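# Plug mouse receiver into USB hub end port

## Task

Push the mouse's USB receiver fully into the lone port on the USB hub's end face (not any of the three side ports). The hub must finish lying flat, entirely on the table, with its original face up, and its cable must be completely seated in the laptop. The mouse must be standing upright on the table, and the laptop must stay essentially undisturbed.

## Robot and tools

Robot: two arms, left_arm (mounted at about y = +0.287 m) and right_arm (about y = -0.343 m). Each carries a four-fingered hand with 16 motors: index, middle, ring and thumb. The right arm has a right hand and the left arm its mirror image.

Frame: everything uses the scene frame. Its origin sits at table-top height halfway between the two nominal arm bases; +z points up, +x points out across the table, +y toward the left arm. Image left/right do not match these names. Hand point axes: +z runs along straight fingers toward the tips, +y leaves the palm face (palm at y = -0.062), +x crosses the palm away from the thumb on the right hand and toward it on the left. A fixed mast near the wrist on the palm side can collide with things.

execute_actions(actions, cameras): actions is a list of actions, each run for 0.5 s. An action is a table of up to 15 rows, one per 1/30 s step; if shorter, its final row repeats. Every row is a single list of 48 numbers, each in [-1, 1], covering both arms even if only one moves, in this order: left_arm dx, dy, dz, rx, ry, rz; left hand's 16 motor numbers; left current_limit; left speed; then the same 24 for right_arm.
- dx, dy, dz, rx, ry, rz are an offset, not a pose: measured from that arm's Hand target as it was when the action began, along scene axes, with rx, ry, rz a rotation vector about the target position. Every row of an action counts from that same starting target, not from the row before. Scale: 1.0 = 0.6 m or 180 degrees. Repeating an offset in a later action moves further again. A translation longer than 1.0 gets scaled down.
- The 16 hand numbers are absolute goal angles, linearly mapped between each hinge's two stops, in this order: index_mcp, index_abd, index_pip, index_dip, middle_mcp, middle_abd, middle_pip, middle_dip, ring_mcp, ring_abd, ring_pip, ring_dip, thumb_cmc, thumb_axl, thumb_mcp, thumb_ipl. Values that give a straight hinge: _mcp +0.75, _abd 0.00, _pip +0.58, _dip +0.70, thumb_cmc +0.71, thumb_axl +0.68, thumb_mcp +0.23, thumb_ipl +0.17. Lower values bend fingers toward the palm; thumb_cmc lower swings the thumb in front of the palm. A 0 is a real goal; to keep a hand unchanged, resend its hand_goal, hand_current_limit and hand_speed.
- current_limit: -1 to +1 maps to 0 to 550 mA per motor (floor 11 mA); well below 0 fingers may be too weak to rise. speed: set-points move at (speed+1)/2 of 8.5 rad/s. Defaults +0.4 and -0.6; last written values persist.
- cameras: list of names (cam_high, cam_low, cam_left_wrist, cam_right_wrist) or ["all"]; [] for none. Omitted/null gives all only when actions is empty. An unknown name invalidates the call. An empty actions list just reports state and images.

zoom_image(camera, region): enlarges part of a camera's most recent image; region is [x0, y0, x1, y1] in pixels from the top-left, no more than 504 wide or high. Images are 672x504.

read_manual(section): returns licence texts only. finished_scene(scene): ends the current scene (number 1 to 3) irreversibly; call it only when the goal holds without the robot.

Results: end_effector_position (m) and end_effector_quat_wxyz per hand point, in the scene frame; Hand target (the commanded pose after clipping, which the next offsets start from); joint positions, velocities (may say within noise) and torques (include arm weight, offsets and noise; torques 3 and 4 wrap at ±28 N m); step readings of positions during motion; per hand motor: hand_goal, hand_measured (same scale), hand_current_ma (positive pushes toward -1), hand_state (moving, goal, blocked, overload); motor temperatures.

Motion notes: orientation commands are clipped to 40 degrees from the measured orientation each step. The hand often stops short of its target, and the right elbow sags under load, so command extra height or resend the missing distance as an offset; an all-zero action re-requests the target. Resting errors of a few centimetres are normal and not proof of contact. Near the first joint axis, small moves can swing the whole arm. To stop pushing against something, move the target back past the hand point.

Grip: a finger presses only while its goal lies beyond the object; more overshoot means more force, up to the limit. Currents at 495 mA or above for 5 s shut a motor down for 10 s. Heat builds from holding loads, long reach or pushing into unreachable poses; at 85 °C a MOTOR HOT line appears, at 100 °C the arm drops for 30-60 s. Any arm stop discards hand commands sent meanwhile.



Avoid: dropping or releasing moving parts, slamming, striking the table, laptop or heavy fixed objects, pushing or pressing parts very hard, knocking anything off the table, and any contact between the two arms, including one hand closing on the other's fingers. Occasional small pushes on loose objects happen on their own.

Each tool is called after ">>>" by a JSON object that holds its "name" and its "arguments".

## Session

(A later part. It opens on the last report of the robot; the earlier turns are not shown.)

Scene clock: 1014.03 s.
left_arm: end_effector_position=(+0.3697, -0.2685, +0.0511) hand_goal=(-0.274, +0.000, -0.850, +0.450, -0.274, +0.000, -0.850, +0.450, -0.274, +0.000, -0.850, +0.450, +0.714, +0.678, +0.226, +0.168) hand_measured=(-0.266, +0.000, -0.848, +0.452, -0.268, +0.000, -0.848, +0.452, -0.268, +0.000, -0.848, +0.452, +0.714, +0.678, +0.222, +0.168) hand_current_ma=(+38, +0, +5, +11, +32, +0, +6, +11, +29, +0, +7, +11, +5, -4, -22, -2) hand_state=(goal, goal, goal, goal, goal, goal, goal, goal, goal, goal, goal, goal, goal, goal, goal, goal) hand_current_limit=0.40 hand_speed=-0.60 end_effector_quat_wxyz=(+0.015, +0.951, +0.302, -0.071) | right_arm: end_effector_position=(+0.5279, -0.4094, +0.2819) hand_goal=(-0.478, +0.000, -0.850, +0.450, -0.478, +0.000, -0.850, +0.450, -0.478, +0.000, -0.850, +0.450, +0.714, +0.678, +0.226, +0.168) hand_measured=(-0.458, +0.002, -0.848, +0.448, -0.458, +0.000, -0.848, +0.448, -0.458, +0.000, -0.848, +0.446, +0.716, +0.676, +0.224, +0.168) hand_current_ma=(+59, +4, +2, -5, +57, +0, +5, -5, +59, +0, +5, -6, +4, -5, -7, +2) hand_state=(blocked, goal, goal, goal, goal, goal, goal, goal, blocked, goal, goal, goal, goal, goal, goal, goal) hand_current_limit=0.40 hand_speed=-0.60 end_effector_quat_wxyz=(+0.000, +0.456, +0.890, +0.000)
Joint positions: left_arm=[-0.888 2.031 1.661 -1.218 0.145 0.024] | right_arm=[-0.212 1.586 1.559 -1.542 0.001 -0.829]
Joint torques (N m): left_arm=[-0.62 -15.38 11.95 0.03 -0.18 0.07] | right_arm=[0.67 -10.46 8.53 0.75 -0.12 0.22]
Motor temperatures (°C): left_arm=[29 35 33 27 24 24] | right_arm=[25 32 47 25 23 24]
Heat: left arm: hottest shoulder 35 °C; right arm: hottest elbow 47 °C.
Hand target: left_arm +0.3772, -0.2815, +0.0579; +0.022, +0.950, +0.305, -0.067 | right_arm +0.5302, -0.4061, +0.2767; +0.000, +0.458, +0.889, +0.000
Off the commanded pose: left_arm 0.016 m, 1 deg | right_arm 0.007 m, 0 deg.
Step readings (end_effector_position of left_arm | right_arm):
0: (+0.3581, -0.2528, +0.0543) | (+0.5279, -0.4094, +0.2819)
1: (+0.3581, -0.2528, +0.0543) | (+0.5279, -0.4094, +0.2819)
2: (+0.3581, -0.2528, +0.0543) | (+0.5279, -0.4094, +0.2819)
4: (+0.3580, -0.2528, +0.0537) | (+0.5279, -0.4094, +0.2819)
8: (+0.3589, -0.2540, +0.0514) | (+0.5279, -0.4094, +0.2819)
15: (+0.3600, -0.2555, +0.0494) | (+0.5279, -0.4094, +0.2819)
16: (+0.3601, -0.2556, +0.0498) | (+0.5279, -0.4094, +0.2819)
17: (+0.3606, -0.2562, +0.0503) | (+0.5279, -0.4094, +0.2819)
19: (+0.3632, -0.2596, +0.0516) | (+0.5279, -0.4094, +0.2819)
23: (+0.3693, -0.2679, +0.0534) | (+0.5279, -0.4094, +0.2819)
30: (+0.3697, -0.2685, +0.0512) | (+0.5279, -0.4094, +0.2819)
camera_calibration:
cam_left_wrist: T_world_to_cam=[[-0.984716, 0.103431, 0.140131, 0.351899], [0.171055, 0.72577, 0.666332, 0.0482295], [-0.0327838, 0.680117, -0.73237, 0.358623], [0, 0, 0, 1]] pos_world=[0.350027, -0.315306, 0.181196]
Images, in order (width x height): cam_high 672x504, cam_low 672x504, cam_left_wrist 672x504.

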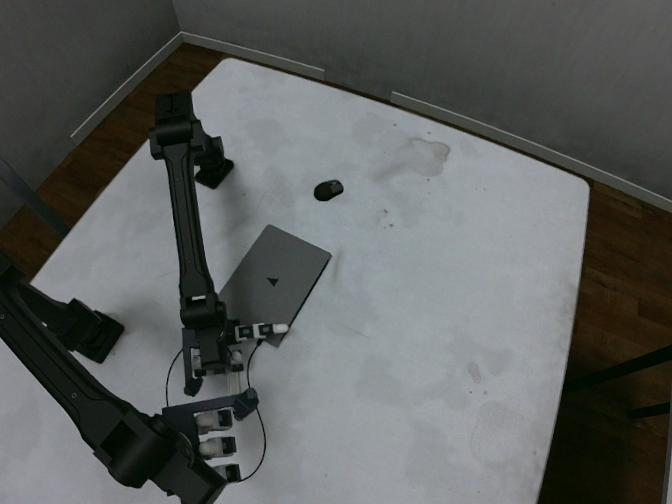

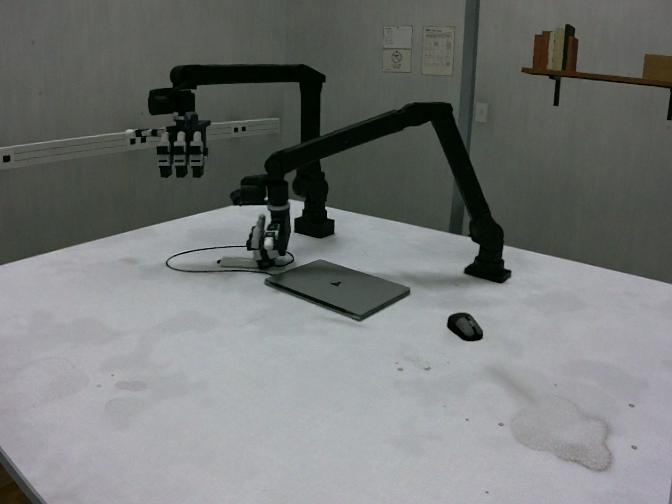

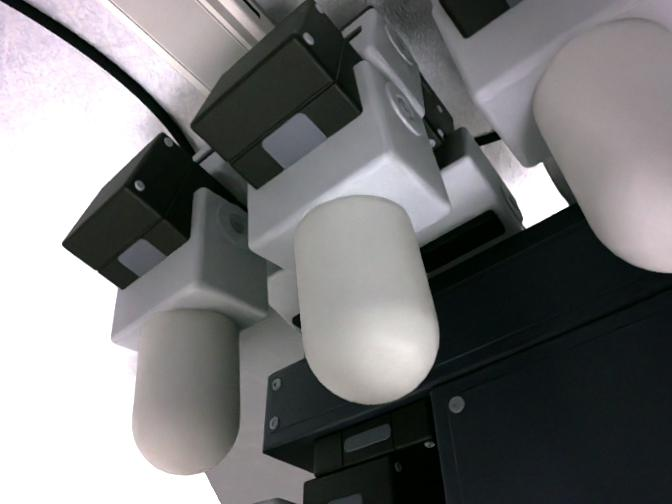

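>>> {"name": "execute_actions", "arguments": {"actions": [[[0.02,-0.028,0.008,0,0,0,-0.274,0,-0.85,0.45,-0.274,0,-0.85,0.45,-0.274,0,-0.85,0.45,0.714,0.678,0.226,0.168,0.4,-0.6,0,0,0,0,0,0,-0.479,0,-0.85,0.45,-0.479,0,-0.85,0.45,-0.479,0,-0.85,0.45,0.714,0.678,0.226,0.168,0.4,-0.6]],[[0,0,0,0,0,0,-0.274,0,-0.85,0.45,-0.274,0,-0.85,0.45,-0.274,0,-0.85,0.45,0.714,0.678,0.226,0.168,0.4,-0.6,0,0,0,0,0,0,-0.479,0,-0.85,0.45,-0.479,0,-0.85,0.45,-0.479,0,-0.85,0.45,0.714,0.678,0.226,0.168,0.4,-0.6]]], "cameras": ["cam_low","cam_high","cam_left_wrist"]}}

>>> {"name": "zoom_image", "arguments": {"camera": "cam_low", "region": [200, 210, 300, 290]}}

>>> {"name": "zoom_image", "arguments": {"camera": "cam_high", "region": [180, 320, 300, 440]}}

Scene clock: 1025.53 s.
left_arm: end_effector_position=(+0.3825, -0.2858, +0.0568) hand_goal=(-0.274, +0.000, -0.850, +0.450, -0.274, +0.000, -0.850, +0.450, -0.274, +0.000, -0.850, +0.450, +0.714, +0.678, +0.226, +0.168) hand_measured=(-0.266, +0.000, -0.848, +0.452, -0.268, +0.000, -0.848, +0.452, -0.268, +0.000, -0.848, +0.452, +0.714, +0.678, +0.222, +0.168) hand_current_ma=(+39, +0, +5, +11, +32, +0, +6, +11, +29, +0, +7, +11, +5, -4, -22, -2) hand_state=(goal, goal, goal, goal, goal, goal, goal, goal, goal, goal, goal, goal, goal, goal, goal, goal) hand_current_limit=0.40 hand_speed=-0.60 end_effector_quat_wxyz=(+0.016, +0.951, +0.302, -0.071) | right_arm: end_effector_position=(+0.5279, -0.4094, +0.2819) hand_goal=(-0.478, +0.000, -0.850, +0.450, -0.478, +0.000, -0.850, +0.450, -0.478, +0.000, -0.850, +0.450, +0.714, +0.678, +0.226, +0.168) hand_measured=(-0.458, +0.002, -0.848, +0.448, -0.458, +0.000, -0.848, +0.448, -0.458, +0.000, -0.848, +0.446, +0.716, +0.676, +0.224, +0.168) hand_current_ma=(+59, +4, +2, -5, +57, +0, +5, -5, +59, +0, +5, -6, +4, -5, -7, +2) hand_state=(blocked, goal, goal, goal, goal, goal, goal, goal, blocked, goal, goal, goal, goal, goal, goal, goal) hand_current_limit=0.40 hand_speed=-0.60 end_effector_quat_wxyz=(+0.000, +0.456, +0.890, +0.000)
Joint positions: left_arm=[-0.888 2.08 1.758 -1.265 0.145 0.024] | right_arm=[-0.212 1.586 1.559 -1.542 0.001 -0.829]
Joint torques (N m): left_arm=[-0.62 -16.15 12.15 0.09 -0.18 0.06] | right_arm=[0.73 -10.52 8.55 0.75 -0.12 0.22]
Heat: left arm: hottest shoulder 35 °C; right arm: hottest elbow 46 °C.
Hand target: left_arm +0.3892, -0.2983, +0.0627; +0.022, +0.950, +0.305, -0.067 | right_arm +0.5302, -0.4061, +0.2767; +0.000, +0.458, +0.889, +0.000
Off the commanded pose: left_arm 0.015 m, 1 deg | right_arm 0.007 m, 0 deg.
Step readings (end_effector_position of left_arm | right_arm):
0: (+0.3699, -0.2688, +0.0514) | (+0.5279, -0.4094, +0.2819)
1: (+0.3700, -0.2688, +0.0515) | (+0.5279, -0.4094, +0.2819)
2: (+0.3704, -0.2694, +0.0519) | (+0.5279, -0.4094, +0.2819)
4: (+0.3734, -0.2734, +0.0532) | (+0.5279, -0.4094, +0.2819)
8: (+0.3811, -0.2838, +0.0567) | (+0.5279, -0.4094, +0.2819)
15: (+0.3824, -0.2855, +0.0568) | (+0.5279, -0.4094, +0.2819)
16: (+0.3824, -0.2856, +0.0568) | (+0.5279, -0.4094, +0.2819)
17: (+0.3823, -0.2855, +0.0564) | (+0.5279, -0.4094, +0.2819)
19: (+0.3824, -0.2856, +0.0564) | (+0.5279, -0.4094, +0.2819)
23: (+0.3824, -0.2856, +0.0566) | (+0.5279, -0.4094, +0.2819)
30: (+0.3825, -0.2858, +0.0568) | (+0.5279, -0.4094, +0.2819)
camera_calibration:
cam_left_wrist: T_world_to_cam=[[-0.984846, 0.103161, 0.139415, 0.365452], [0.170342, 0.726435, 0.66579, 0.0551857], [-0.0325927, 0.679449, -0.732999, 0.374743], [0, 0, 0, 1]] pos_world=[0.362727, -0.332408, 0.186994]
Images, in order (width x height): cam_high 672x504, cam_low 672x504, cam_left_wrist 672x504.

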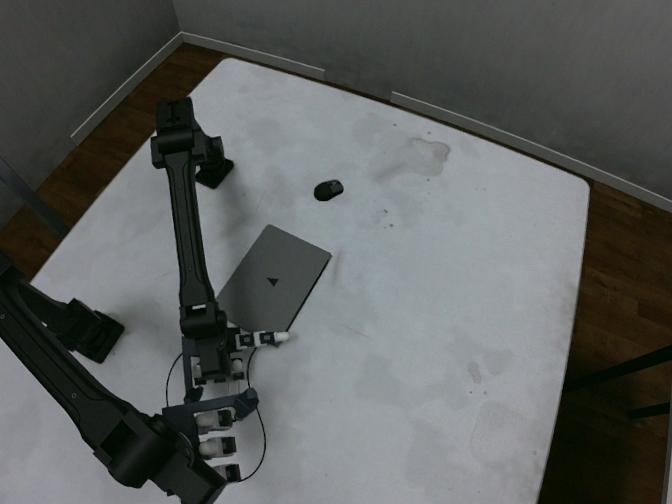

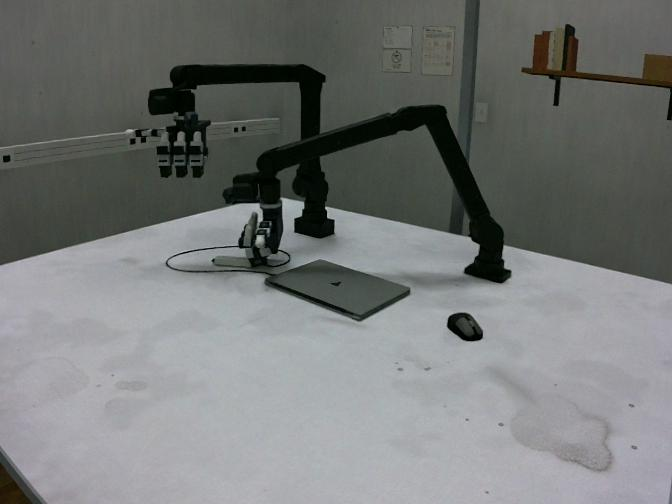

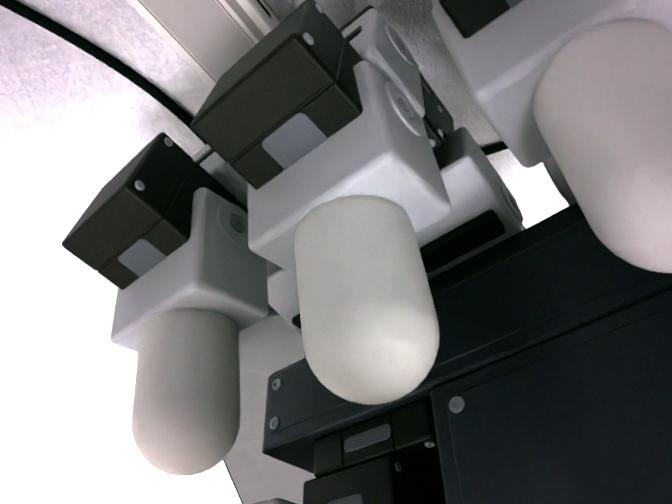

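Scaled by 5.040 from the camera's 672x504 image, which has a finer 960x720 frame.

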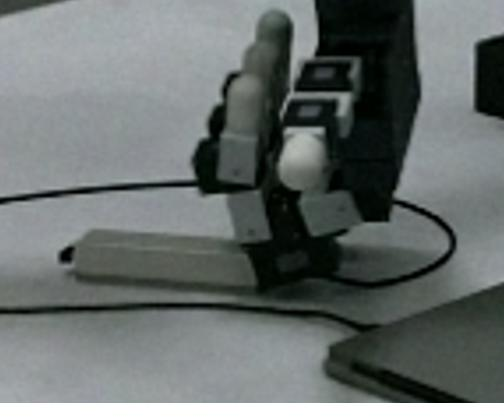

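Scaled by 4.200 from the camera's 672x504 image, which has a finer 960x720 frame.

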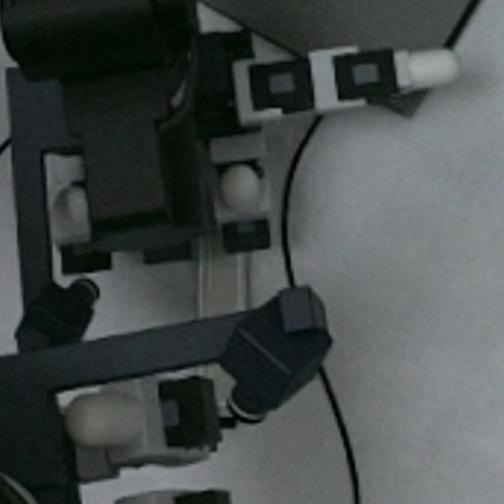

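>>> {"name": "execute_actions", "arguments": {"actions": [[[0,0,0,0,0,0,-0.274,0,-0.85,0.45,-0.274,0,-0.85,0.45,-0.274,0,-0.85,0.45,0.714,0.678,0.226,0.168,0.4,-0.6,-0.0035,-0.011,-0.147,0,0,0,-0.479,0,-0.85,0.45,-0.479,0,-0.85,0.45,-0.479,0,-0.85,0.45,0.714,0.678,0.226,0.168,0.4,-0.6]],[[0,0,0,0,0,0,-0.274,0,-0.85,0.45,-0.274,0,-0.85,0.45,-0.274,0,-0.85,0.45,0.714,0.678,0.226,0.168,0.4,-0.6,-0.0035,-0.011,-0.147,0,0,0,-0.479,0,-0.85,0.45,-0.479,0,-0.85,0.45,-0.479,0,-0.85,0.45,0.714,0.678,0.226,0.168,0.4,-0.6]],[[0,0,0,0,0,0,-0.274,0,-0.85,0.45,-0.274,0,-0.85,0.45,-0.274,0,-0.85,0.45,0.714,0.678,0.226,0.168,0.4,-0.6,0,0,-0.06,0,0,0,-0.479,0,-0.85,0.45,-0.479,0,-0.85,0.45,-0.479,0,-0.85,0.45,0.714,0.678,0.226,0.168,0.4,-0.6]]], "cameras": ["cam_low","cam_high","cam_right_wrist"]}}

>>> {"name": "zoom_image", "arguments": {"camera": "cam_low", "region": [180, 180, 300, 290]}}

>>> {"name": "zoom_image", "arguments": {"camera": "cam_high", "region": [180, 340, 320, 480]}}

Scene clock: 1054.73 s.
left_arm: end_effector_position=(+0.3825, -0.2858, +0.0568) hand_goal=(-0.274, +0.000, -0.850, +0.450, -0.274, +0.000, -0.850, +0.450, -0.274, +0.000, -0.850, +0.450, +0.714, +0.678, +0.226, +0.168) hand_measured=(-0.266, +0.000, -0.848, +0.452, -0.268, +0.000, -0.848, +0.452, -0.268, +0.000, -0.848, +0.452, +0.714, +0.678, +0.222, +0.168) hand_current_ma=(+39, +0, +5, +11, +32, +0, +6, +11, +29, +0, +7, +11, +5, -4, -22, -2) hand_state=(goal, goal, goal, goal, goal, goal, goal, goal, goal, goal, goal, goal, goal, goal, goal, goal) hand_current_limit=0.40 hand_speed=-0.60 end_effector_quat_wxyz=(+0.016, +0.951, +0.302, -0.071) | right_arm: end_effector_position=(+0.5253, -0.4168, +0.0631) hand_goal=(-0.478, +0.000, -0.850, +0.450, -0.478, +0.000, -0.850, +0.450, -0.478, +0.000, -0.850, +0.450, +0.714, +0.678, +0.226, +0.168) hand_measured=(-0.464, +0.002, -0.848, +0.448, -0.464, +0.000, -0.848, +0.448, -0.464, +0.000, -0.848, +0.446, +0.716, +0.676, +0.222, +0.168) hand_current_ma=(+40, +4, +2, -5, +39, +0, +5, -5, +40, +0, +5, -6, +3, -5, -8, +2) hand_state=(goal, goal, goal, goal, goal, goal, goal, goal, goal, goal, goal, goal, goal, goal, goal, goal) hand_current_limit=0.40 hand_speed=-0.60 end_effector_quat_wxyz=(-0.005, +0.460, +0.888, -0.002)
Joint positions: left_arm=[-0.888 2.08 1.758 -1.265 0.145 0.024] | right_arm=[-0.227 1.761 1.179 -1 0.001 -0.835]
Joint torques (N m): left_arm=[-0.56 -16.21 12.18 0.12 -0.18 0.06] | right_arm=[-0.32 -11.63 7.49 0.72 -0.11 -0.02]
Heat: left arm: hottest shoulder 34 °C; right arm: hottest elbow 44 °C.
Hand target: left_arm +0.3892, -0.2983, +0.0627; +0.022, +0.950, +0.305, -0.067 | right_arm +0.5260, -0.4194, +0.0642; +0.000, +0.458, +0.889, +0.000
Off the commanded pose: left_arm 0.015 m, 1 deg | right_arm 0.003 m, 1 deg.
Step readings (end_effector_position of left_arm | right_arm):
0: (+0.3825, -0.2858, +0.0568) | (+0.5279, -0.4094, +0.2819)
1: (+0.3825, -0.2858, +0.0568) | (+0.5277, -0.4094, +0.2805)
2: (+0.3825, -0.2858, +0.0568) | (+0.5289, -0.4097, +0.2754)
4: (+0.3825, -0.2858, +0.0568) | (+0.5289, -0.4096, +0.2595)
8: (+0.3825, -0.2858, +0.0568) | (+0.5190, -0.4076, +0.2060)
15: (+0.3825, -0.2858, +0.0568) | (+0.5236, -0.4086, +0.1747)
16: (+0.3825, -0.2858, +0.0568) | (+0.5246, -0.4088, +0.1753)
17: (+0.3825, -0.2858, +0.0568) | (+0.5269, -0.4097, +0.1733)
19: (+0.3825, -0.2858, +0.0568) | (+0.5304, -0.4119, +0.1642)
23: (+0.3825, -0.2858, +0.0568) | (+0.5217, -0.4130, +0.1236)
30: (+0.3825, -0.2858, +0.0568) | (+0.5199, -0.4156, +0.0893)
31: (+0.3825, -0.2858, +0.0568) | (+0.5207, -0.4158, +0.0895)
32: (+0.3825, -0.2858, +0.0568) | (+0.5228, -0.4162, +0.0897)
34: (+0.3825, -0.2858, +0.0568) | (+0.5275, -0.4173, +0.0889)
38: (+0.3825, -0.2858, +0.0568) | (+0.5279, -0.4174, +0.0778)
45: (+0.3825, -0.2858, +0.0568) | (+0.5245, -0.4166, +0.0631)
camera_calibration:
cam_right_wrist: T_world_to_cam=[[0.963056, -0.269167, 0.00852725, -0.58953], [-0.195086, -0.675474, 0.711109, -0.270696], [-0.185647, -0.686501, -0.70303, -0.0216611], [0, 0, 0, 1]] pos_world=[0.51092, -0.3564, 0.182293]
Images, in order (width x height): cam_high 672x504, cam_low 672x504, cam_right_wrist 672x504.

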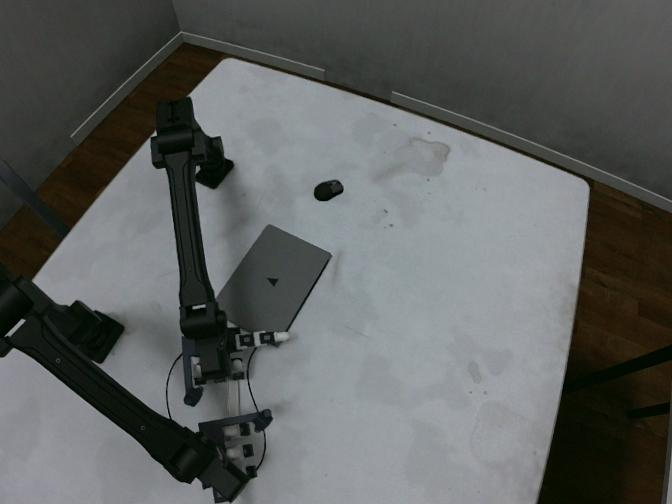

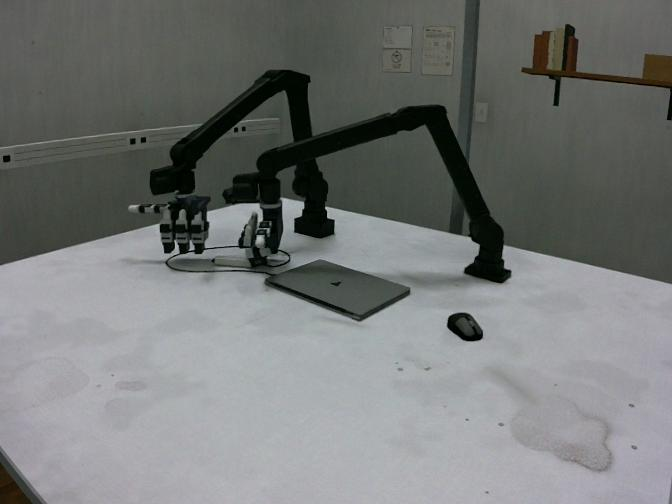

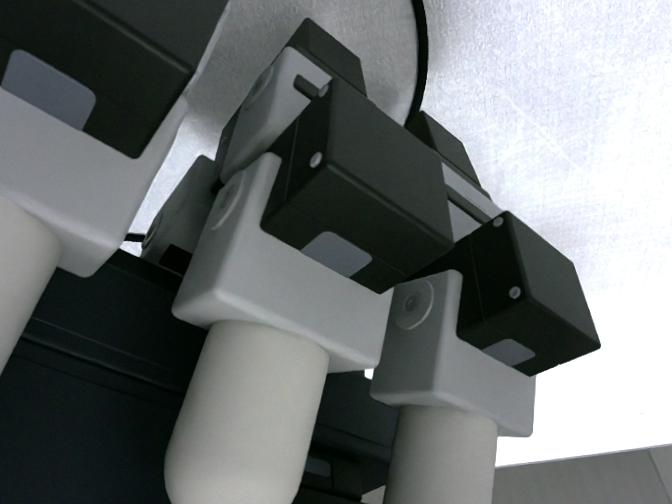

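Scaled by 4.200 from the camera's 672x504 image, which has a finer 960x720 frame.

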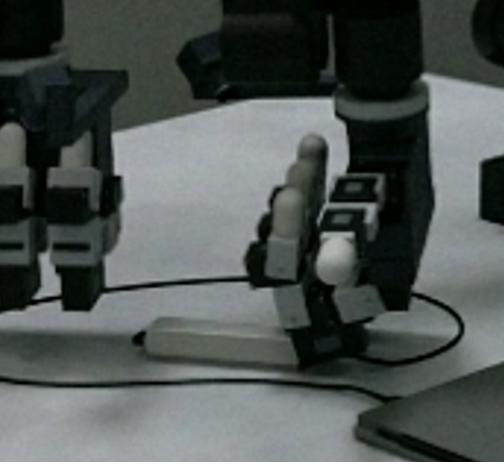

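Scaled by 3.600 from the camera's 672x504 image, which has a finer 960x720 frame.

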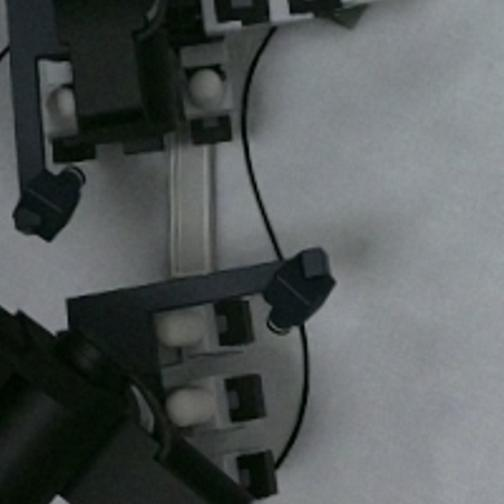

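>>> {"name": "execute_actions", "arguments": {"actions": [[[0,0,0,0,0,0,-0.274,0,-0.85,0.45,-0.274,0,-0.85,0.45,-0.274,0,-0.85,0.45,0.714,0.678,0.226,0.168,0.4,-0.6,0,0,-0.035,0,0,0,-0.479,0,-0.85,0.45,-0.479,0,-0.85,0.45,-0.479,0,-0.85,0.45,0.714,0.678,0.226,0.168,0.4,-0.6]],[[0,0,0,0,0,0,-0.274,0,-0.85,0.45,-0.274,0,-0.85,0.45,-0.274,0,-0.85,0.45,0.714,0.678,0.226,0.168,0.4,-0.6,0,0,-0.012,0,0,0,-0.479,0,-0.85,0.45,-0.479,0,-0.85,0.45,-0.479,0,-0.85,0.45,0.714,0.678,0.226,0.168,0.4,-0.6]]], "cameras": ["cam_low","cam_high"]}}

>>> {"name": "zoom_image", "arguments": {"camera": "cam_low", "region": [160, 210, 260, 290]}}

>>> {"name": "zoom_image", "arguments": {"camera": "cam_high", "region": [180, 360, 300, 480]}}

Scene clock: 1070.07 s.
left_arm: end_effector_position=(+0.3825, -0.2858, +0.0568) hand_goal=(-0.274, +0.000, -0.850, +0.450, -0.274, +0.000, -0.850, +0.450, -0.274, +0.000, -0.850, +0.450, +0.714, +0.678, +0.226, +0.168) hand_measured=(-0.266, +0.000, -0.848, +0.452, -0.268, +0.000, -0.848, +0.452, -0.268, +0.000, -0.848, +0.452, +0.714, +0.678, +0.222, +0.168) hand_current_ma=(+39, +0, +5, +11, +32, +0, +6, +11, +29, +0, +7, +11, +5, -4, -22, -2) hand_state=(goal, goal, goal, goal, goal, goal, goal, goal, goal, goal, goal, goal, goal, goal, goal, goal) hand_current_limit=0.40 hand_speed=-0.60 end_effector_quat_wxyz=(+0.016, +0.951, +0.302, -0.071) | right_arm: end_effector_position=(+0.5293, -0.4176, +0.0413) hand_goal=(-0.478, +0.000, -0.850, +0.450, -0.478, +0.000, -0.850, +0.450, -0.478, +0.000, -0.850, +0.450, +0.714, +0.678, +0.226, +0.168) hand_measured=(-0.464, +0.002, -0.848, +0.448, -0.464, +0.000, -0.848, +0.448, -0.464, +0.000, -0.848, +0.446, +0.716, +0.676, +0.222, +0.168) hand_current_ma=(+40, +4, +2, -5, +39, +0, +5, -5, +40, +0, +5, -6, +3, -5, -8, +2) hand_state=(goal, goal, goal, goal, goal, goal, goal, goal, goal, goal, goal, goal, goal, goal, goal, goal) hand_current_limit=0.40 hand_speed=-0.60 end_effector_quat_wxyz=(+0.001, +0.460, +0.888, +0.000)
Joint positions: left_arm=[-0.888 2.08 1.758 -1.265 0.145 0.024] | right_arm=[-0.227 1.797 1.159 -0.93 0.001 -0.835]
Joint torques (N m): left_arm=[-0.67 -16.09 12.25 0.09 -0.17 0.06] | right_arm=[-0.32 -11.52 6.61 0.75 -0.12 -0.02]
Motor temperatures (°C): left_arm=[28 33 34 27 24 24] | right_arm=[25 33 42 25 23 24]
Heat: left arm: hottest elbow 34 °C; right arm: hottest elbow 42 °C.
Hand target: left_arm +0.3892, -0.2983, +0.0627; +0.022, +0.950, +0.305, -0.067 | right_arm +0.5259, -0.4193, +0.0360; +0.000, +0.458, +0.889, +0.000
Off the commanded pose: left_arm 0.015 m, 1 deg | right_arm 0.006 m, 0 deg.
Step readings (end_effector_position of left_arm | right_arm):
0: (+0.3825, -0.2858, +0.0568) | (+0.5253, -0.4168, +0.0631)
1: (+0.3825, -0.2858, +0.0568) | (+0.5254, -0.4168, +0.0631)
2: (+0.3825, -0.2858, +0.0568) | (+0.5258, -0.4169, +0.0629)
4: (+0.3825, -0.2858, +0.0568) | (+0.5280, -0.4174, +0.0615)
8: (+0.3825, -0.2858, +0.0568) | (+0.5284, -0.4175, +0.0534)
15: (+0.3825, -0.2858, +0.0568) | (+0.5253, -0.4168, +0.0433)
16: (+0.3825, -0.2858, +0.0568) | (+0.5254, -0.4168, +0.0434)
17: (+0.3825, -0.2858, +0.0568) | (+0.5260, -0.4169, +0.0435)
19: (+0.3825, -0.2858, +0.0568) | (+0.5275, -0.4172, +0.0438)
23: (+0.3825, -0.2858, +0.0568) | (+0.5290, -0.4176, +0.0429)
30: (+0.3825, -0.2858, +0.0568) | (+0.5292, -0.4176, +0.0413)
Images, in order (width x height): cam_high 672x504, cam_low 672x504.

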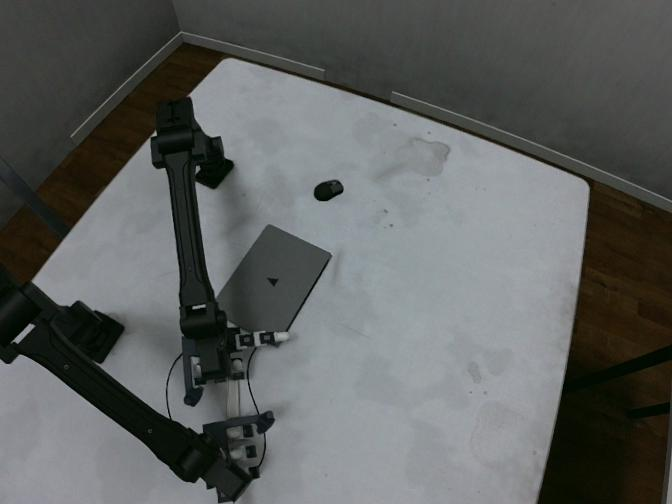

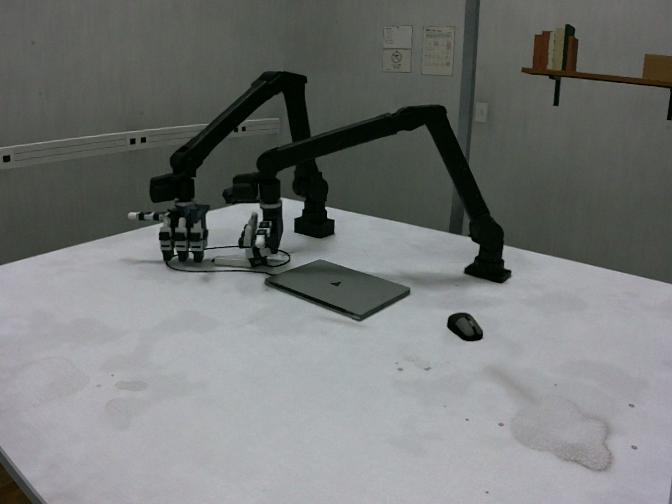

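Scaled by 5.040 from the camera's 672x504 image, which has a finer 960x720 frame.

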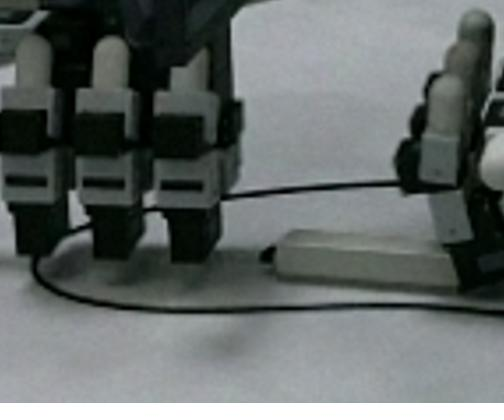

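Scaled by 4.200 from the camera's 672x504 image, which has a finer 960x720 frame.

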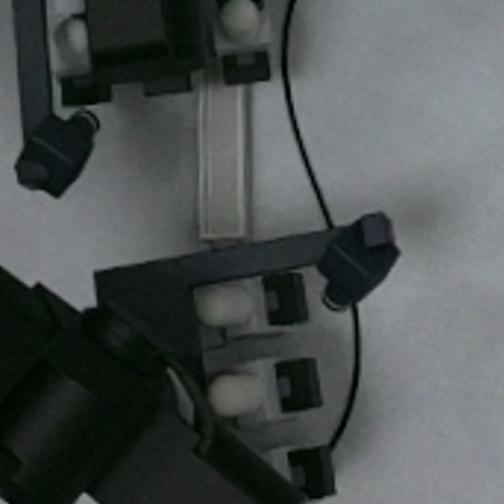

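>>> {"name": "execute_actions", "arguments": {"actions": [[[0,0,0,0,0,0,-0.274,0,-0.85,0.45,-0.274,0,-0.85,0.45,-0.274,0,-0.85,0.45,0.714,0.678,0.226,0.168,0.4,-0.6,0,0,-0.012,0,0,0,-0.479,0,-0.85,0.45,-0.479,0,-0.85,0.45,-0.479,0,-0.85,0.45,0.714,0.678,0.226,0.168,0.4,-0.6]],[[0,0,0,0,0,0,-0.274,0,-0.85,0.45,-0.274,0,-0.85,0.45,-0.274,0,-0.85,0.45,0.714,0.678,0.226,0.168,0.4,-0.6,-0.01,0.0135,0,0,0,0,-0.479,0,-0.85,0.45,-0.479,0,-0.85,0.45,-0.479,0,-0.85,0.45,0.714,0.678,0.226,0.168,0.4,-0.6],[0,0,0,0,0,0,-0.274,0,-0.85,0.45,-0.274,0,-0.85,0.45,-0.274,0,-0.85,0.45,0.714,0.678,0.226,0.168,0.4,-0.6,-0.022,0.0271,0,0,0,0,-0.479,0,-0.85,0.45,-0.479,0,-0.85,0.45,-0.479,0,-0.85,0.45,0.714,0.678,0.226,0.168,0.4,-0.6]],[[0,0,0,0,0,0,-0.274,0,-0.85,0.45,-0.274,0,-0.85,0.45,-0.274,0,-0.85,0.45,0.714,0.678,0.226,0.168,0.4,-0.6,0,0,0,0,0,0,-0.479,0,-0.85,0.45,-0.479,0,-0.85,0.45,-0.479,0,-0.85,0.45,0.714,0.678,0.226,0.168,0.4,-0.6]]], "cameras": ["cam_low","cam_high"]}}

>>> {"name": "zoom_image", "arguments": {"camera": "cam_low", "region": [180, 210, 280, 290]}}

>>> {"name": "zoom_image", "arguments": {"camera": "cam_high", "region": [180, 360, 300, 480]}}

Scene clock: 1101.40 s.
left_arm: end_effector_position=(+0.3825, -0.2858, +0.0568) hand_goal=(-0.274, +0.000, -0.850, +0.450, -0.274, +0.000, -0.850, +0.450, -0.274, +0.000, -0.850, +0.450, +0.714, +0.678, +0.226, +0.168) hand_measured=(-0.266, +0.000, -0.848, +0.452, -0.268, +0.000, -0.848, +0.452, -0.268, +0.000, -0.848, +0.452, +0.714, +0.678, +0.222, +0.168) hand_current_ma=(+39, +0, +5, +11, +32, +0, +6, +11, +29, +0, +7, +11, +5, -4, -22, -2) hand_state=(goal, goal, goal, goal, goal, goal, goal, goal, goal, goal, goal, goal, goal, goal, goal, goal) hand_current_limit=0.40 hand_speed=-0.60 end_effector_quat_wxyz=(+0.016, +0.951, +0.302, -0.071) | right_arm: end_effector_position=(+0.5110, -0.4059, +0.0215) hand_goal=(-0.478, +0.000, -0.850, +0.450, -0.478, +0.000, -0.850, +0.450, -0.478, +0.000, -0.850, +0.450, +0.714, +0.678, +0.226, +0.168) hand_measured=(-0.474, +0.002, -0.848, +0.448, -0.468, +0.000, -0.848, +0.448, -0.464, +0.000, -0.848, +0.446, +0.716, +0.676, +0.222, +0.168) hand_current_ma=(+7, +4, +2, -5, +27, +0, +5, -5, +40, +0, +4, -6, +3, -5, -8, +2) hand_state=(goal, goal, goal, goal, goal, goal, goal, goal, goal, goal, goal, goal, goal, goal, goal, goal) hand_current_limit=0.40 hand_speed=-0.60 end_effector_quat_wxyz=(-0.010, +0.456, +0.890, -0.003)
Joint positions: left_arm=[-0.888 2.08 1.758 -1.265 0.145 0.024] | right_arm=[-0.212 1.797 1.099 -0.893 0.001 -0.83]
Joint torques (N m): left_arm=[-0.67 -16.15 12.19 0.12 -0.18 0.06] | right_arm=[0.62 -12.75 6.48 0.65 -0.15 0.22]
Heat: left arm: hottest elbow 35 °C; right arm: hottest elbow 41 °C.
Hand target: left_arm +0.3892, -0.2983, +0.0627; +0.022, +0.950, +0.305, -0.067 | right_arm +0.5128, -0.4031, +0.0289; +0.000, +0.458, +0.889, +0.000
Off the commanded pose: left_arm 0.015 m, 1 deg | right_arm 0.008 m, 1 deg.
Step readings (end_effector_position of left_arm | right_arm):
0: (+0.3825, -0.2858, +0.0568) | (+0.5293, -0.4176, +0.0413)
1: (+0.3825, -0.2858, +0.0568) | (+0.5291, -0.4176, +0.0412)
2: (+0.3825, -0.2858, +0.0568) | (+0.5293, -0.4176, +0.0408)
4: (+0.3825, -0.2858, +0.0568) | (+0.5290, -0.4176, +0.0394)
8: (+0.3825, -0.2858, +0.0568) | (+0.5278, -0.4173, +0.0348)
15: (+0.3825, -0.2858, +0.0568) | (+0.5267, -0.4171, +0.0310)
16: (+0.3825, -0.2858, +0.0568) | (+0.5268, -0.4171, +0.0311)
17: (+0.3825, -0.2858, +0.0568) | (+0.5264, -0.4170, +0.0306)
19: (+0.3825, -0.2858, +0.0568) | (+0.5238, -0.4162, +0.0281)
23: (+0.3825, -0.2858, +0.0568) | (+0.5150, -0.4122, +0.0234)
30: (+0.3825, -0.2858, +0.0568) | (+0.5110, -0.4060, +0.0215)
31: (+0.3825, -0.2858, +0.0568) | (+0.5110, -0.4060, +0.0215)
32: (+0.3825, -0.2858, +0.0568) | (+0.5110, -0.4058, +0.0215)
34: (+0.3825, -0.2858, +0.0568) | (+0.5110, -0.4058, +0.0215)
38: (+0.3825, -0.2858, +0.0568) | (+0.5110, -0.4059, +0.0215)
45: (+0.3825, -0.2858, +0.0568) | (+0.5110, -0.4059, +0.0215)
Images, in order (width x height): cam_high 672x504, cam_low 672x504.

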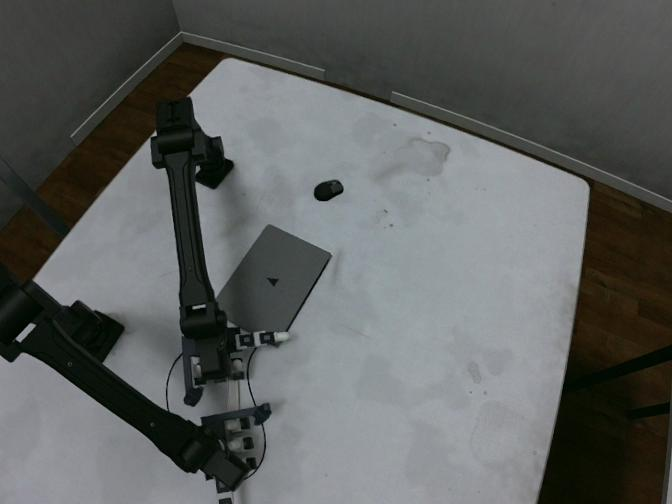

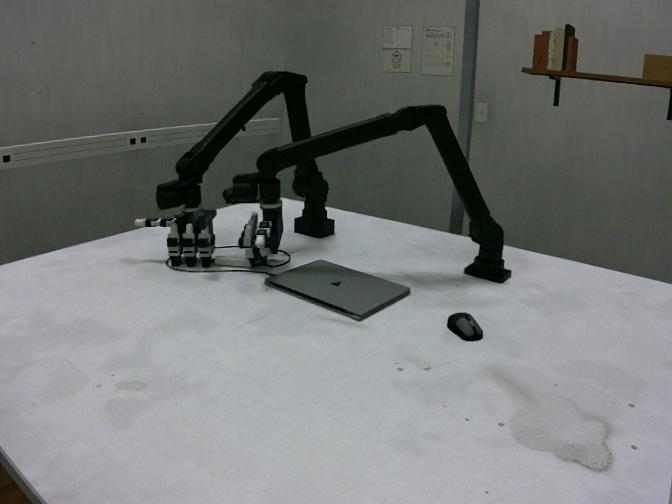

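Scaled by 5.040 from the camera's 672x504 image, which has a finer 960x720 frame.

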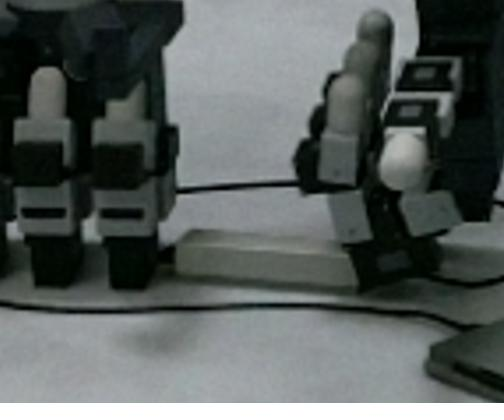

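Scaled by 4.200 from the camera's 672x504 image, which has a finer 960x720 frame.

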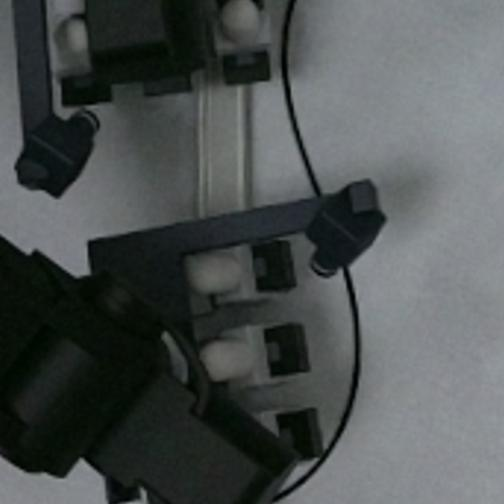

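>>> {"name": "execute_actions", "arguments": {"actions": [[[0,0,0,0,0,0,-0.274,0,-0.85,0.45,-0.274,0,-0.85,0.45,-0.274,0,-0.85,0.45,0.714,0.678,0.226,0.168,0.4,-0.6,-0.0058,0.0081,0.005,0,0,0,-0.479,0,-0.85,0.45,-0.479,0,-0.85,0.45,-0.479,0,-0.85,0.45,0.714,0.678,0.226,0.168,0.4,-0.6]],[[0,0,0,0,0,0,-0.274,0,-0.85,0.45,-0.274,0,-0.85,0.45,-0.274,0,-0.85,0.45,0.714,0.678,0.226,0.168,0.4,-0.6,-0.0058,0.0081,0.002,0,0,0,-0.479,0,-0.85,0.45,-0.479,0,-0.85,0.45,-0.479,0,-0.85,0.45,0.714,0.678,0.226,0.168,0.4,-0.6]]], "cameras": ["cam_low","cam_high"]}}

>>> {"name": "zoom_image", "arguments": {"camera": "cam_low", "region": [180, 210, 280, 290]}}

Scene clock: 1111.93 s.
left_arm: end_effector_position=(+0.3817, -0.2840, +0.0562) hand_goal=(-0.274, +0.000, -0.850, +0.450, -0.274, +0.000, -0.850, +0.450, -0.274, +0.000, -0.850, +0.450, +0.714, +0.678, +0.226, +0.168) hand_measured=(-0.266, +0.000, -0.848, +0.452, -0.268, +0.000, -0.848, +0.452, -0.268, +0.000, -0.848, +0.452, +0.714, +0.678, +0.222, +0.168) hand_current_ma=(+44, +0, +5, +11, +32, +0, +6, +11, +29, +0, +7, +11, +5, -4, -22, -2) hand_state=(goal, goal, goal, goal, goal, goal, goal, goal, goal, goal, goal, goal, goal, goal, goal, goal) hand_current_limit=0.40 hand_speed=-0.60 end_effector_quat_wxyz=(+0.012, +0.950, +0.303, -0.072) | right_arm: end_effector_position=(+0.5057, -0.4010, +0.0255) hand_goal=(-0.478, +0.000, -0.850, +0.450, -0.478, +0.000, -0.850, +0.450, -0.478, +0.000, -0.850, +0.450, +0.714, +0.678, +0.226, +0.168) hand_measured=(-0.472, +0.002, -0.848, +0.448, -0.468, +0.000, -0.848, +0.448, -0.464, +0.000, -0.848, +0.446, +0.716, +0.676, +0.222, +0.168) hand_current_ma=(+13, +4, +2, -5, +27, +0, +5, -5, +40, +0, +4, -6, +3, -5, -8, +2) hand_state=(goal, goal, goal, goal, goal, goal, goal, goal, goal, goal, goal, goal, goal, goal, goal, goal) hand_current_limit=0.40 hand_speed=-0.60 end_effector_quat_wxyz=(-0.007, +0.461, +0.888, -0.003)
Joint positions: left_arm=[-0.888 2.08 1.758 -1.273 0.144 0.021] | right_arm=[-0.202 1.774 1.077 -0.89 0.002 -0.809]
Joint torques (N m): left_arm=[-0.67 -16.15 12.16 0.35 -0.15 0.1] | right_arm=[1.14 -12.69 6.34 0.47 -0.2 0.18]
Heat: left arm: hottest elbow 35 °C; right arm: hottest elbow 41 °C.
Hand target: left_arm +0.3892, -0.2983, +0.0627; +0.022, +0.950, +0.305, -0.067 | right_arm +0.5058, -0.3932, +0.0330; +0.000, +0.457, +0.889, +0.000
Off the commanded pose: left_arm 0.017 m, 1 deg | right_arm 0.011 m, 1 deg.
Step readings (end_effector_position of left_arm | right_arm):
0: (+0.3825, -0.2858, +0.0568) | (+0.5110, -0.4059, +0.0215)
1: (+0.3825, -0.2858, +0.0568) | (+0.5110, -0.4057, +0.0215)
2: (+0.3825, -0.2858, +0.0568) | (+0.5110, -0.4055, +0.0216)
4: (+0.3825, -0.2858, +0.0568) | (+0.5097, -0.4039, +0.0215)
8: (+0.3824, -0.2855, +0.0567) | (+0.5072, -0.4024, +0.0220)
15: (+0.3823, -0.2853, +0.0567) | (+0.5075, -0.4023, +0.0229)
16: (+0.3823, -0.2853, +0.0567) | (+0.5075, -0.4023, +0.0229)
17: (+0.3823, -0.2853, +0.0567) | (+0.5072, -0.4021, +0.0228)
19: (+0.3821, -0.2849, +0.0565) | (+0.5066, -0.4018, +0.0231)
23: (+0.3818, -0.2842, +0.0563) | (+0.5053, -0.4015, +0.0243)
30: (+0.3817, -0.2840, +0.0562) | (+0.5056, -0.4010, +0.0255)
Images, in order (width x height): cam_high 672x504, cam_low 672x504.

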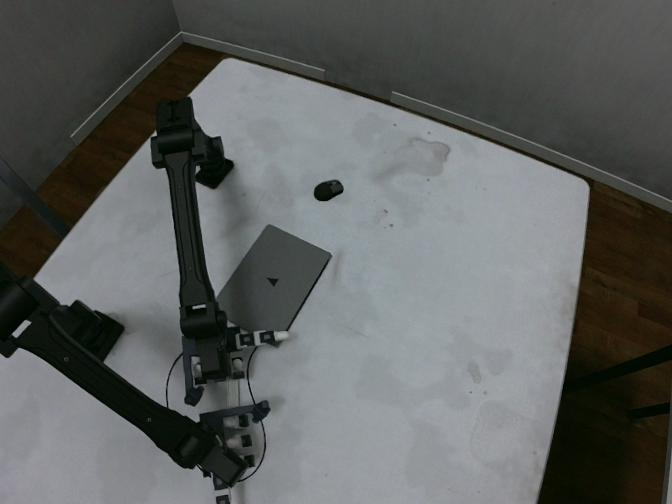

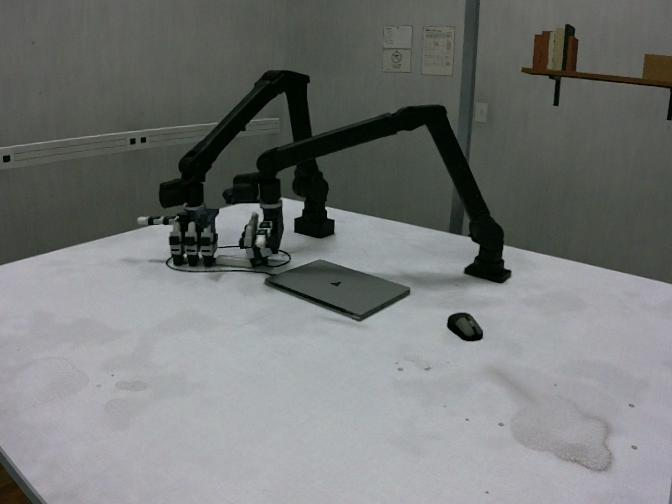

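Scaled by 5.040 from the camera's 672x504 image, which has a finer 960x720 frame.

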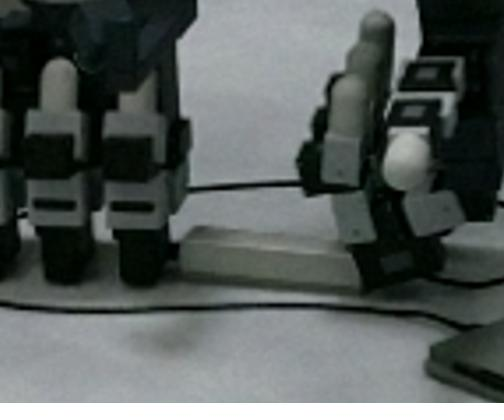

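>>> {"name": "execute_actions", "arguments": {"actions": [[[0,0,0,0,0,0,-0.274,0,-0.85,0.45,-0.274,0,-0.85,0.45,-0.274,0,-0.85,0.45,0.714,0.678,0.226,0.168,0.4,-0.6,-0.0058,0.0081,0.002,0,0,0,-0.479,0,-0.85,0.45,-0.479,0,-0.85,0.45,-0.479,0,-0.85,0.45,0.714,0.678,0.226,0.168,0.4,-0.6]],[[0,0,0,0,0,0,-0.274,0,-0.85,0.45,-0.274,0,-0.85,0.45,-0.274,0,-0.85,0.45,0.714,0.678,0.226,0.168,0.4,-0.6,-0.0058,0.0081,0.0,0,0,0,-0.479,0,-0.85,0.45,-0.479,0,-0.85,0.45,-0.479,0,-0.85,0.45,0.714,0.678,0.226,0.168,0.4,-0.6]]], "cameras": ["cam_low","cam_high"]}}

>>> {"name": "zoom_image", "arguments": {"camera": "cam_low", "region": [190, 240, 270, 280]}}

Scene clock: 1119.23 s.
left_arm: end_effector_position=(+0.3810, -0.2818, +0.0555) hand_goal=(-0.274, +0.000, -0.850, +0.450, -0.274, +0.000, -0.850, +0.450, -0.274, +0.000, -0.850, +0.450, +0.714, +0.678, +0.226, +0.168) hand_measured=(-0.266, +0.000, -0.848, +0.452, -0.268, +0.000, -0.848, +0.452, -0.268, +0.000, -0.848, +0.452, +0.714, +0.678, +0.222, +0.168) hand_current_ma=(+45, +0, +5, +11, +32, +0, +6, +11, +29, +0, +7, +11, +5, -4, -22, -2) hand_state=(goal, goal, goal, goal, goal, goal, goal, goal, goal, goal, goal, goal, goal, goal, goal, goal) hand_current_limit=0.40 hand_speed=-0.60 end_effector_quat_wxyz=(+0.008, +0.949, +0.307, -0.073) | right_arm: end_effector_position=(+0.5022, -0.3980, +0.0290) hand_goal=(-0.478, +0.000, -0.850, +0.450, -0.478, +0.000, -0.850, +0.450, -0.478, +0.000, -0.850, +0.450, +0.714, +0.678, +0.226, +0.168) hand_measured=(-0.472, +0.002, -0.848, +0.448, -0.468, +0.000, -0.848, +0.448, -0.464, +0.000, -0.848, +0.446, +0.716, +0.676, +0.222, +0.168) hand_current_ma=(+13, +4, +2, -5, +27, +0, +5, -5, +40, +0, +4, -6, +3, -5, -8, +2) hand_state=(goal, goal, goal, goal, goal, goal, goal, goal, goal, goal, goal, goal, goal, goal, goal, goal) hand_current_limit=0.40 hand_speed=-0.60 end_effector_quat_wxyz=(-0.001, +0.467, +0.884, -0.005)
Joint positions: left_arm=[-0.888 2.08 1.758 -1.281 0.143 0.014] | right_arm=[-0.192 1.753 1.056 -0.877 0.009 -0.785]
Joint torques (N m): left_arm=[-0.85 -16.21 12.12 0.69 -0.11 0.16] | right_arm=[1.73 -12.34 6.01 0.27 -0.47 0.14]
Heat: left arm: hottest elbow 35 °C; right arm: hottest elbow 40 °C.
Hand target: left_arm +0.3892, -0.2982, +0.0627; +0.022, +0.950, +0.305, -0.067 | right_arm +0.4989, -0.3836, +0.0342; +0.000, +0.458, +0.889, +0.000
Off the commanded pose: left_arm 0.020 m, 2 deg | right_arm 0.016 m, 1 deg.
Step readings (end_effector_position of left_arm | right_arm):
0: (+0.3817, -0.2840, +0.0562) | (+0.5057, -0.4011, +0.0255)
1: (+0.3817, -0.2840, +0.0562) | (+0.5057, -0.4011, +0.0255)
2: (+0.3817, -0.2840, +0.0562) | (+0.5054, -0.4011, +0.0254)
4: (+0.3817, -0.2839, +0.0562) | (+0.5048, -0.4006, +0.0256)
8: (+0.3814, -0.2833, +0.0559) | (+0.5033, -0.3994, +0.0266)
15: (+0.3813, -0.2831, +0.0559) | (+0.5038, -0.3989, +0.0278)
16: (+0.3813, -0.2831, +0.0559) | (+0.5036, -0.3989, +0.0277)
17: (+0.3813, -0.2831, +0.0559) | (+0.5036, -0.3989, +0.0277)
19: (+0.3813, -0.2828, +0.0558) | (+0.5028, -0.3986, +0.0276)
23: (+0.3811, -0.2821, +0.0556) | (+0.5018, -0.3983, +0.0281)
30: (+0.3810, -0.2818, +0.0555) | (+0.5023, -0.3980, +0.0292)
Images, in order (width x height): cam_high 672x504, cam_low 672x504.

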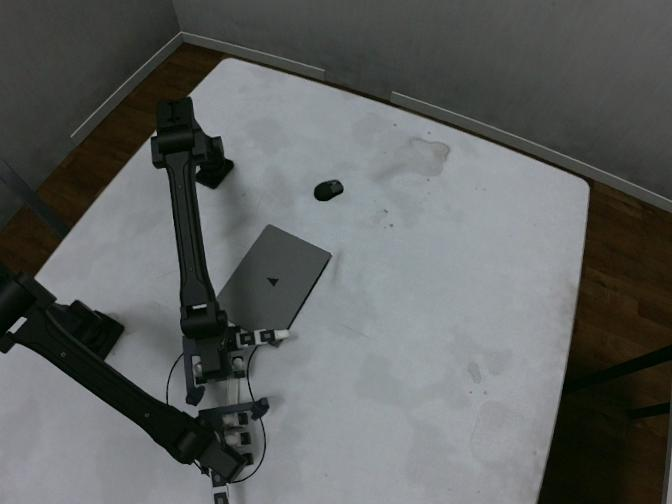

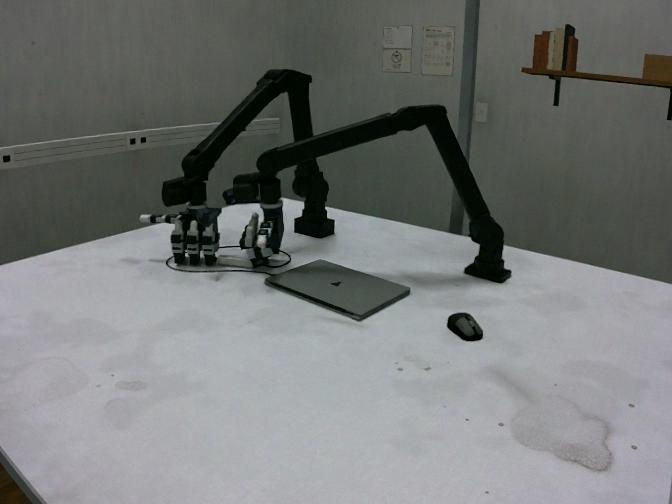

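Scaled by 6.300 from the camera's 672x504 image, which has a finer 960x720 frame.

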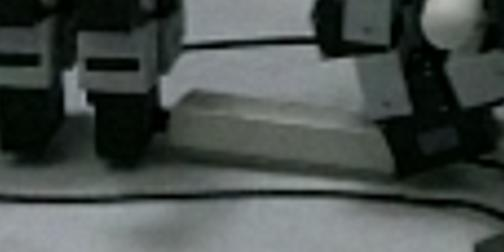

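>>> {"name": "zoom_image", "arguments": {"camera": "cam_high", "region": [190, 340, 280, 430]}}

>>> {"name": "zoom_image", "arguments": {"camera": "cam_low", "region": [205, 245, 245, 280]}}

Scaled by 5.600 from the camera's 672x504 image, which has a finer 960x720 frame.

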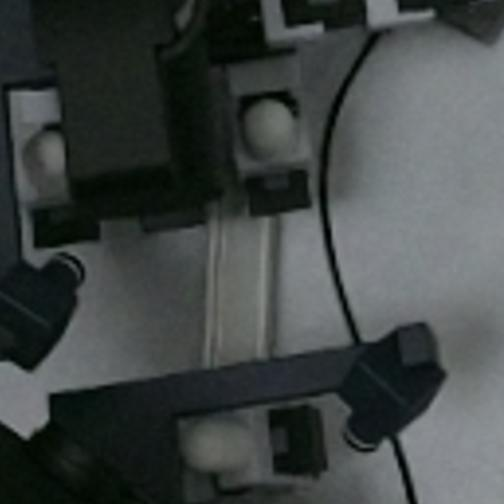

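Scaled by 12.600 from the camera's 672x504 image, which has a finer 960x720 frame.

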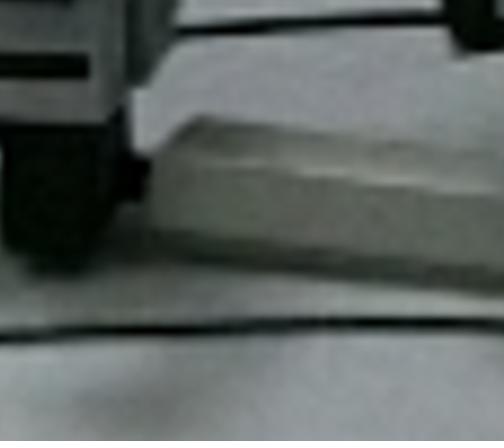

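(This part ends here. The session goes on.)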